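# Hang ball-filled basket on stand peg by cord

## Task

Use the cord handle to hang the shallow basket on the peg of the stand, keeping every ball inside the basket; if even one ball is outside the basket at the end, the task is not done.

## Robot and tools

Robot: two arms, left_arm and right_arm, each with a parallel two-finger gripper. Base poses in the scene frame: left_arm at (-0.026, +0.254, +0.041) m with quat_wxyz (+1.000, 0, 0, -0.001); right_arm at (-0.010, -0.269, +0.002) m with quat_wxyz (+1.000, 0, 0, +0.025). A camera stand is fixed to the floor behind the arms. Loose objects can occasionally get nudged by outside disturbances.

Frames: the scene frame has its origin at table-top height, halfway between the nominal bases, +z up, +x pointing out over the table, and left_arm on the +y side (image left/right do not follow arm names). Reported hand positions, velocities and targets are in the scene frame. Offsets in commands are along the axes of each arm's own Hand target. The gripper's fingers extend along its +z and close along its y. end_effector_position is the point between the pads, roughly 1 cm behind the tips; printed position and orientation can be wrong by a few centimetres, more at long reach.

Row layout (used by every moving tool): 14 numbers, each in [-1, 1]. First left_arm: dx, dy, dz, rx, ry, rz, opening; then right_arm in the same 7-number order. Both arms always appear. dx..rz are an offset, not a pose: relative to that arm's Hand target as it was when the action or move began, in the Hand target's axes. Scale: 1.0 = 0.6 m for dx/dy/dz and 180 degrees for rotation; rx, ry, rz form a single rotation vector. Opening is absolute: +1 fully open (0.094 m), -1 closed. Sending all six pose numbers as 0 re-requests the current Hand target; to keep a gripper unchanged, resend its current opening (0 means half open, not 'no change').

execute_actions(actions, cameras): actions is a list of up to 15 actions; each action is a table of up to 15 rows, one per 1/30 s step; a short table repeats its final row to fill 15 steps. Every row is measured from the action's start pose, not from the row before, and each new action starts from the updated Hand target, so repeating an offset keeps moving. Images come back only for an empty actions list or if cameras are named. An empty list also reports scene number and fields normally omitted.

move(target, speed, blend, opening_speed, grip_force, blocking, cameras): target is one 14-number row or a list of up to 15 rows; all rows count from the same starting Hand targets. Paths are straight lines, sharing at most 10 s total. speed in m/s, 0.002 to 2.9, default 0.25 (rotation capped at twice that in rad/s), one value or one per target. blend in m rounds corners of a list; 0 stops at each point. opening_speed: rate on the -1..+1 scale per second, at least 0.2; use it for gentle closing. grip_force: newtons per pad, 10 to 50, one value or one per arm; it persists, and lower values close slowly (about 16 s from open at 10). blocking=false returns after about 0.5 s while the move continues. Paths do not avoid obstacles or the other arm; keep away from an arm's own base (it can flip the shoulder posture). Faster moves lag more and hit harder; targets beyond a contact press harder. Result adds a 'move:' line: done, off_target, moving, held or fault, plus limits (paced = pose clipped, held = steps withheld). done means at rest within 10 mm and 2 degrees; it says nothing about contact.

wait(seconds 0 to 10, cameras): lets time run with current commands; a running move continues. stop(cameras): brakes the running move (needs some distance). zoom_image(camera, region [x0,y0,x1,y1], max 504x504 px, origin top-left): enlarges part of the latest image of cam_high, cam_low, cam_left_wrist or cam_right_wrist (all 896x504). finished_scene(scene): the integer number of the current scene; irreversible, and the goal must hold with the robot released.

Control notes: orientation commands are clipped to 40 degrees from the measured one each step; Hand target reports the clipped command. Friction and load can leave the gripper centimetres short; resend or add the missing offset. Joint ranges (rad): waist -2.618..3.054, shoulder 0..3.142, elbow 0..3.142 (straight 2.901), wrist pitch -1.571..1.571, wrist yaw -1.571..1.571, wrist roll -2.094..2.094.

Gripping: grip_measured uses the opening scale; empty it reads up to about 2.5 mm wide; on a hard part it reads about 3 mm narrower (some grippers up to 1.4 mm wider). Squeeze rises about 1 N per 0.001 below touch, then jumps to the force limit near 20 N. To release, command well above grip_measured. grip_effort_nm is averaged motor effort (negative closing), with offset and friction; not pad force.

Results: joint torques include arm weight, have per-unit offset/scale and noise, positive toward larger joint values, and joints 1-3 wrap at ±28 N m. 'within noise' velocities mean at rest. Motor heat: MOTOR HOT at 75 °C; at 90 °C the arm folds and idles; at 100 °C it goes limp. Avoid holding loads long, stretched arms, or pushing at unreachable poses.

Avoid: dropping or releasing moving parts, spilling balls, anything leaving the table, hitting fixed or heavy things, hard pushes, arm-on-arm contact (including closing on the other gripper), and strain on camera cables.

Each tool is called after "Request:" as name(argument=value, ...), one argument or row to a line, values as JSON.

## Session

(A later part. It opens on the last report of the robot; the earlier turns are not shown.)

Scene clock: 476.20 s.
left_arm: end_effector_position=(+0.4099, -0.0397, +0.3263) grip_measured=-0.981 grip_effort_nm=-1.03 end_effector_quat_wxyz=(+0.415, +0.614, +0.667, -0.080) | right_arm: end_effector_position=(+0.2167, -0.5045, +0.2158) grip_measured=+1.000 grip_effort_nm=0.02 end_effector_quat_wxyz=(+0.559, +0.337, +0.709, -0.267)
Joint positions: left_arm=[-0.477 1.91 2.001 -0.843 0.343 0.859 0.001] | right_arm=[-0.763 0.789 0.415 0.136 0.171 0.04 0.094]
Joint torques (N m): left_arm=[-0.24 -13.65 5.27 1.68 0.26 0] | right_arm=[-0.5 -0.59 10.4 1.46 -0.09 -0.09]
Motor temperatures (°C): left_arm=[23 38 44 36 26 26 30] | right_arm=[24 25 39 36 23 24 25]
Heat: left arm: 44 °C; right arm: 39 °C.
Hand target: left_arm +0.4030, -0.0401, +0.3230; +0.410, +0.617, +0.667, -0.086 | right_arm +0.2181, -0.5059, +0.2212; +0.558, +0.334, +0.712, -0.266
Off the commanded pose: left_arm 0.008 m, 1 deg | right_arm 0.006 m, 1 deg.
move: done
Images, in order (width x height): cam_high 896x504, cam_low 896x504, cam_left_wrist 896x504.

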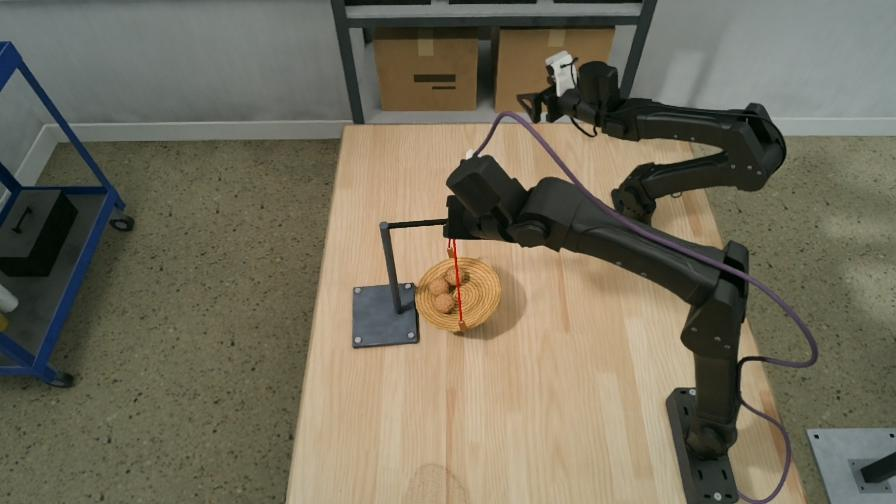

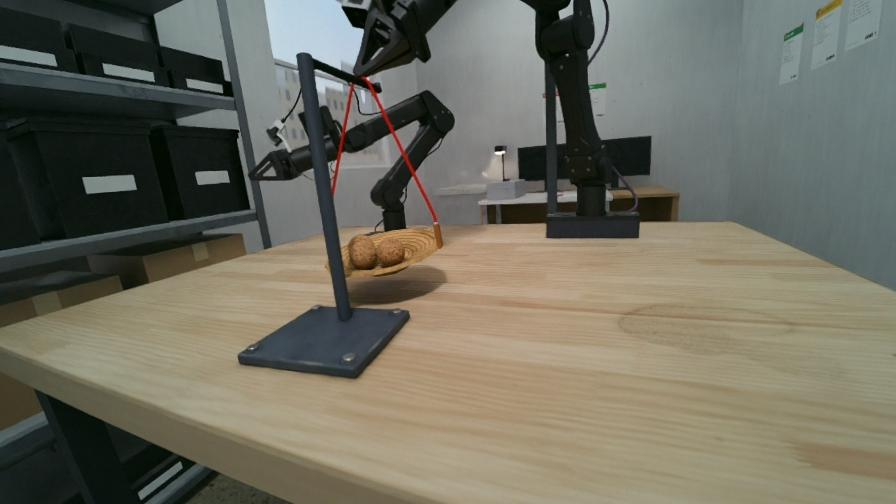

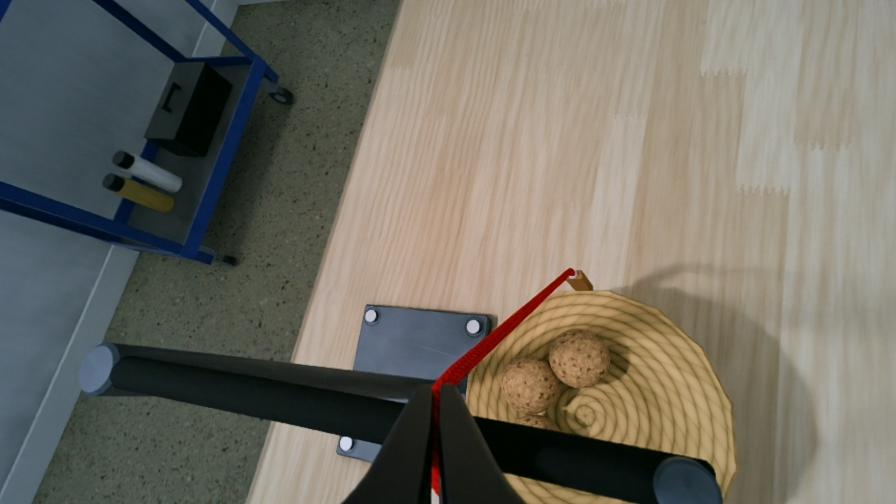

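Request:
move(
  target=[-0.0035,0.003,-0.0035,0,0,0,-0.55,0,0,0,0,0,0,1],
  speed=0.02,
  opening_speed=0.35,
  cameras=["cam_high","cam_low","cam_left_wrist"],
)

Request:
zoom_image(
  camera="cam_low",
  region=[320, 30, 400, 110],
)

Request:
zoom_image(
  camera="cam_left_wrist",
  region=[300, 280, 600, 504],
)

Scene clock: 488.47 s.
left_arm: end_effector_position=(+0.4125, -0.0409, +0.3293) grip_measured=-0.553 grip_effort_nm=0.13 end_effector_quat_wxyz=(+0.422, +0.613, +0.664, -0.077) | right_arm: end_effector_position=(+0.2167, -0.5045, +0.2158) grip_measured=+1.000 grip_effort_nm=0.02 end_effector_quat_wxyz=(+0.559, +0.337, +0.709, -0.267)
Joint positions: left_arm=[-0.477 1.91 2.001 -0.826 0.342 0.859 0.021] | right_arm=[-0.763 0.789 0.415 0.136 0.171 0.04 0.094]
Joint torques (N m): left_arm=[-0.17 -13.03 7.16 1.32 0.29 0.01] | right_arm=[-0.54 -0.57 10.36 1.46 -0.08 -0.09]
Heat: left arm: 42 °C; right arm: 39 °C.
Hand target: left_arm +0.4035, -0.0400, +0.3264; +0.410, +0.617, +0.667, -0.086 | right_arm +0.2181, -0.5059, +0.2212; +0.558, +0.334, +0.712, -0.266
Off the commanded pose: left_arm 0.010 m, 2 deg | right_arm 0.006 m, 1 deg.
move: done
Images, in order (width x height): cam_high 896x504, cam_low 896x504, cam_left_wrist 896x504.

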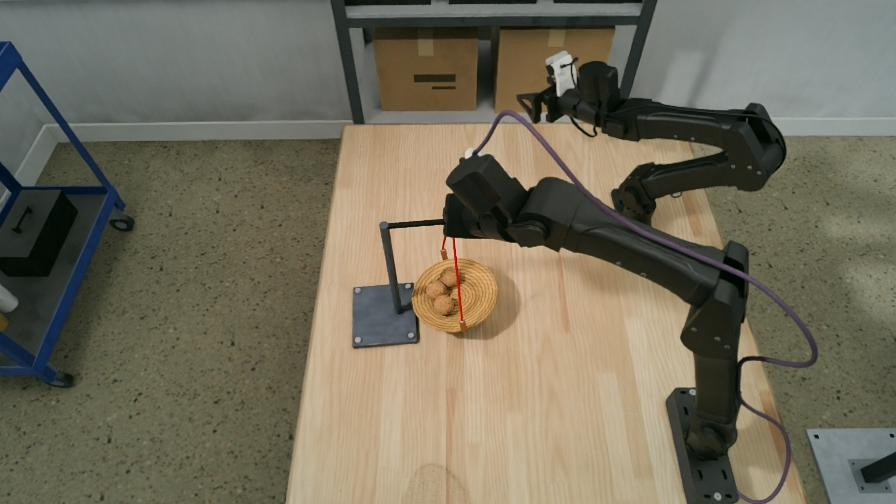

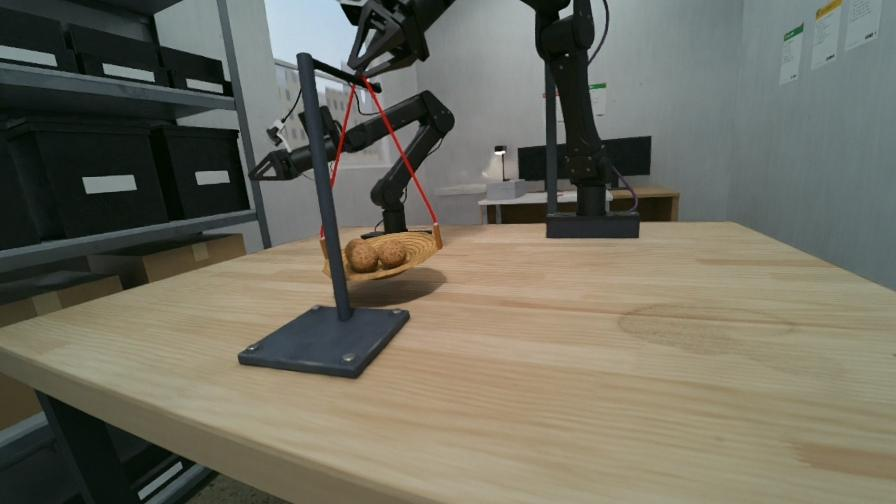

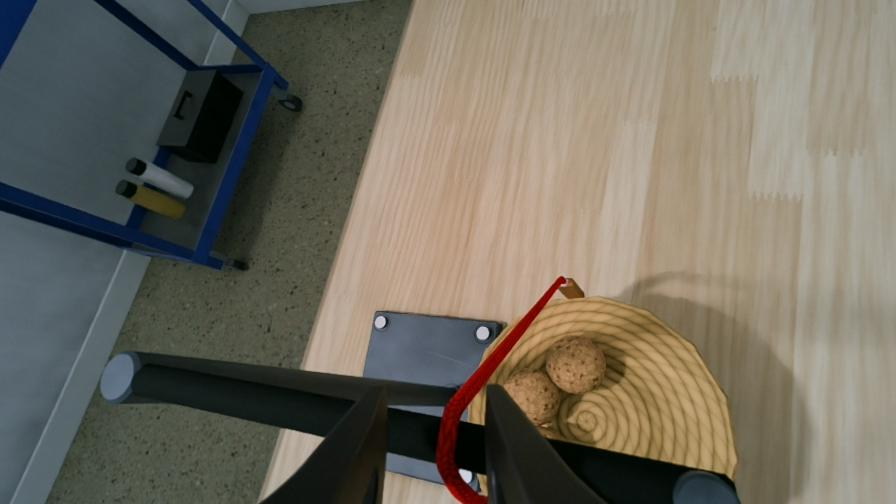

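Scaled by 6.300 from the camera's 896x504 image, which has a finer 1280x720 frame.

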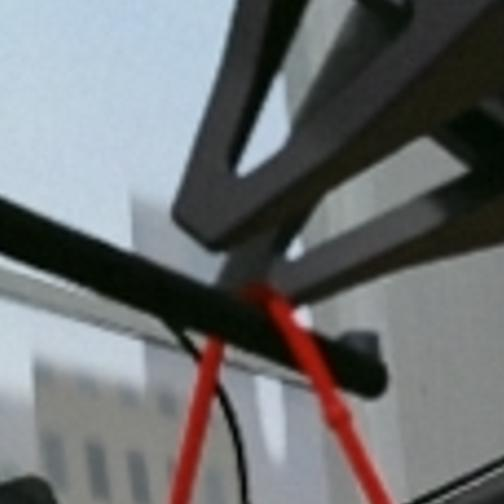

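Scaled by 1.680 from the camera's 896x504 image, which has a finer 1280x720 frame.

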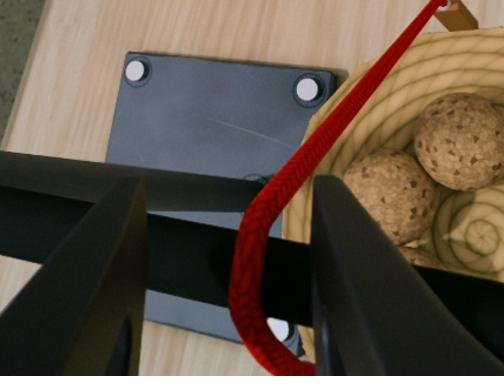

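Request:
move(
  target=[
    [0,0.004,-0.1,0,0,0,-0.55,0,0,0,0,0,0,1],
    [-0.08,0.004,-0.16,0,0,0,-0.55,0,0,0,0,0,0,1],
  ],
  speed=[0.05,0.15],
  blend=[0.01,0],
  cameras=["cam_high","cam_low","cam_left_wrist"],
)

Request:
zoom_image(
  camera="cam_high",
  region=[370, 190, 530, 340],
)

Scene clock: 499.50 s.
left_arm: end_effector_position=(+0.3578, -0.0147, +0.4304) grip_measured=-0.553 grip_effort_nm=0.12 end_effector_quat_wxyz=(+0.426, +0.616, +0.658, -0.080) | right_arm: end_effector_position=(+0.2167, -0.5045, +0.2158) grip_measured=+1.000 grip_effort_nm=0.02 end_effector_quat_wxyz=(+0.559, +0.337, +0.709, -0.267)
Joint positions: left_arm=[-0.477 1.921 2.487 -1.294 0.353 0.867 0.021] | right_arm=[-0.763 0.789 0.415 0.136 0.171 0.04 0.094]
Joint torques (N m): left_arm=[-0.05 -7.92 7.8 1.38 0.18 -0.07] | right_arm=[-0.54 -0.58 10.36 1.46 -0.09 -0.09]
Heat: left arm: 43 °C; right arm: 39 °C.
Hand target: left_arm +0.3587, -0.0159, +0.4211; +0.410, +0.617, +0.667, -0.086 | right_arm +0.2181, -0.5059, +0.2212; +0.558, +0.334, +0.712, -0.266
Off the commanded pose: left_arm 0.009 m, 2 deg | right_arm 0.006 m, 1 deg.
move: done
Images, in order (width x height): cam_high 896x504, cam_low 896x504, cam_left_wrist 896x504.

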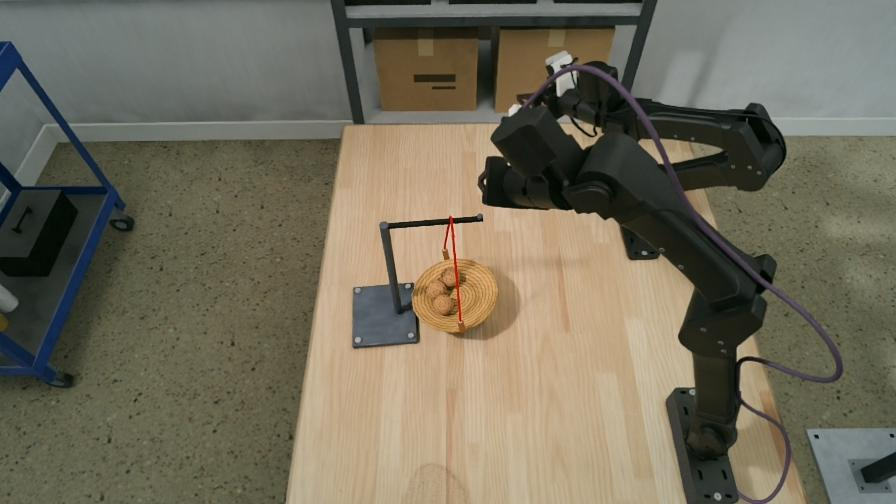

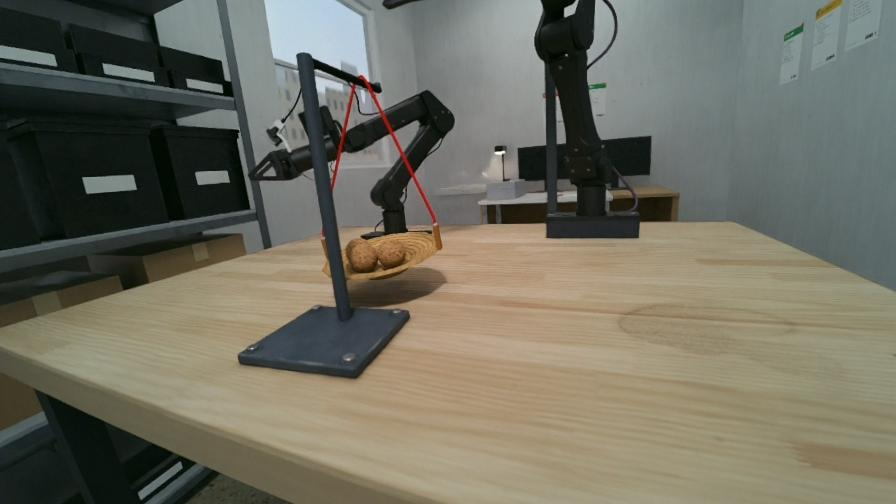

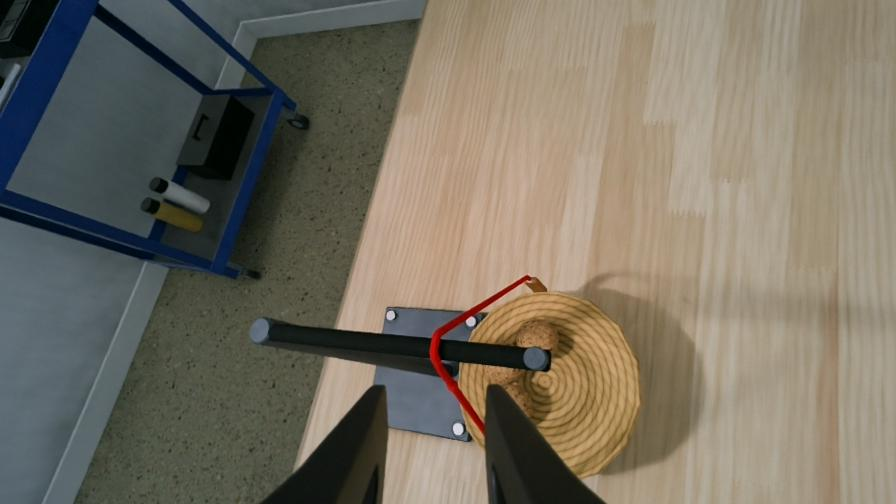

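Scaled by 3.150 from the camera's 896x504 image, which has a finer 1280x720 frame.

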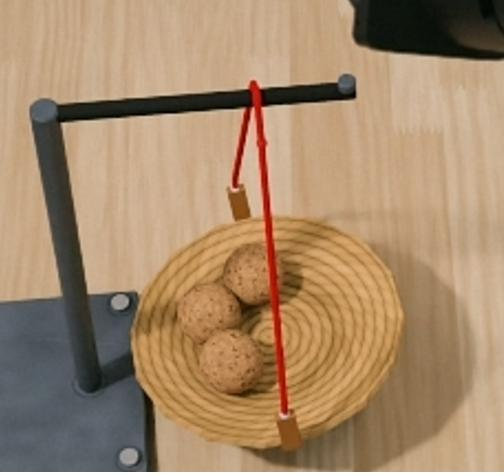

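Request:
finished_scene(
  scene=3,
)

The scene is finished: the task was done.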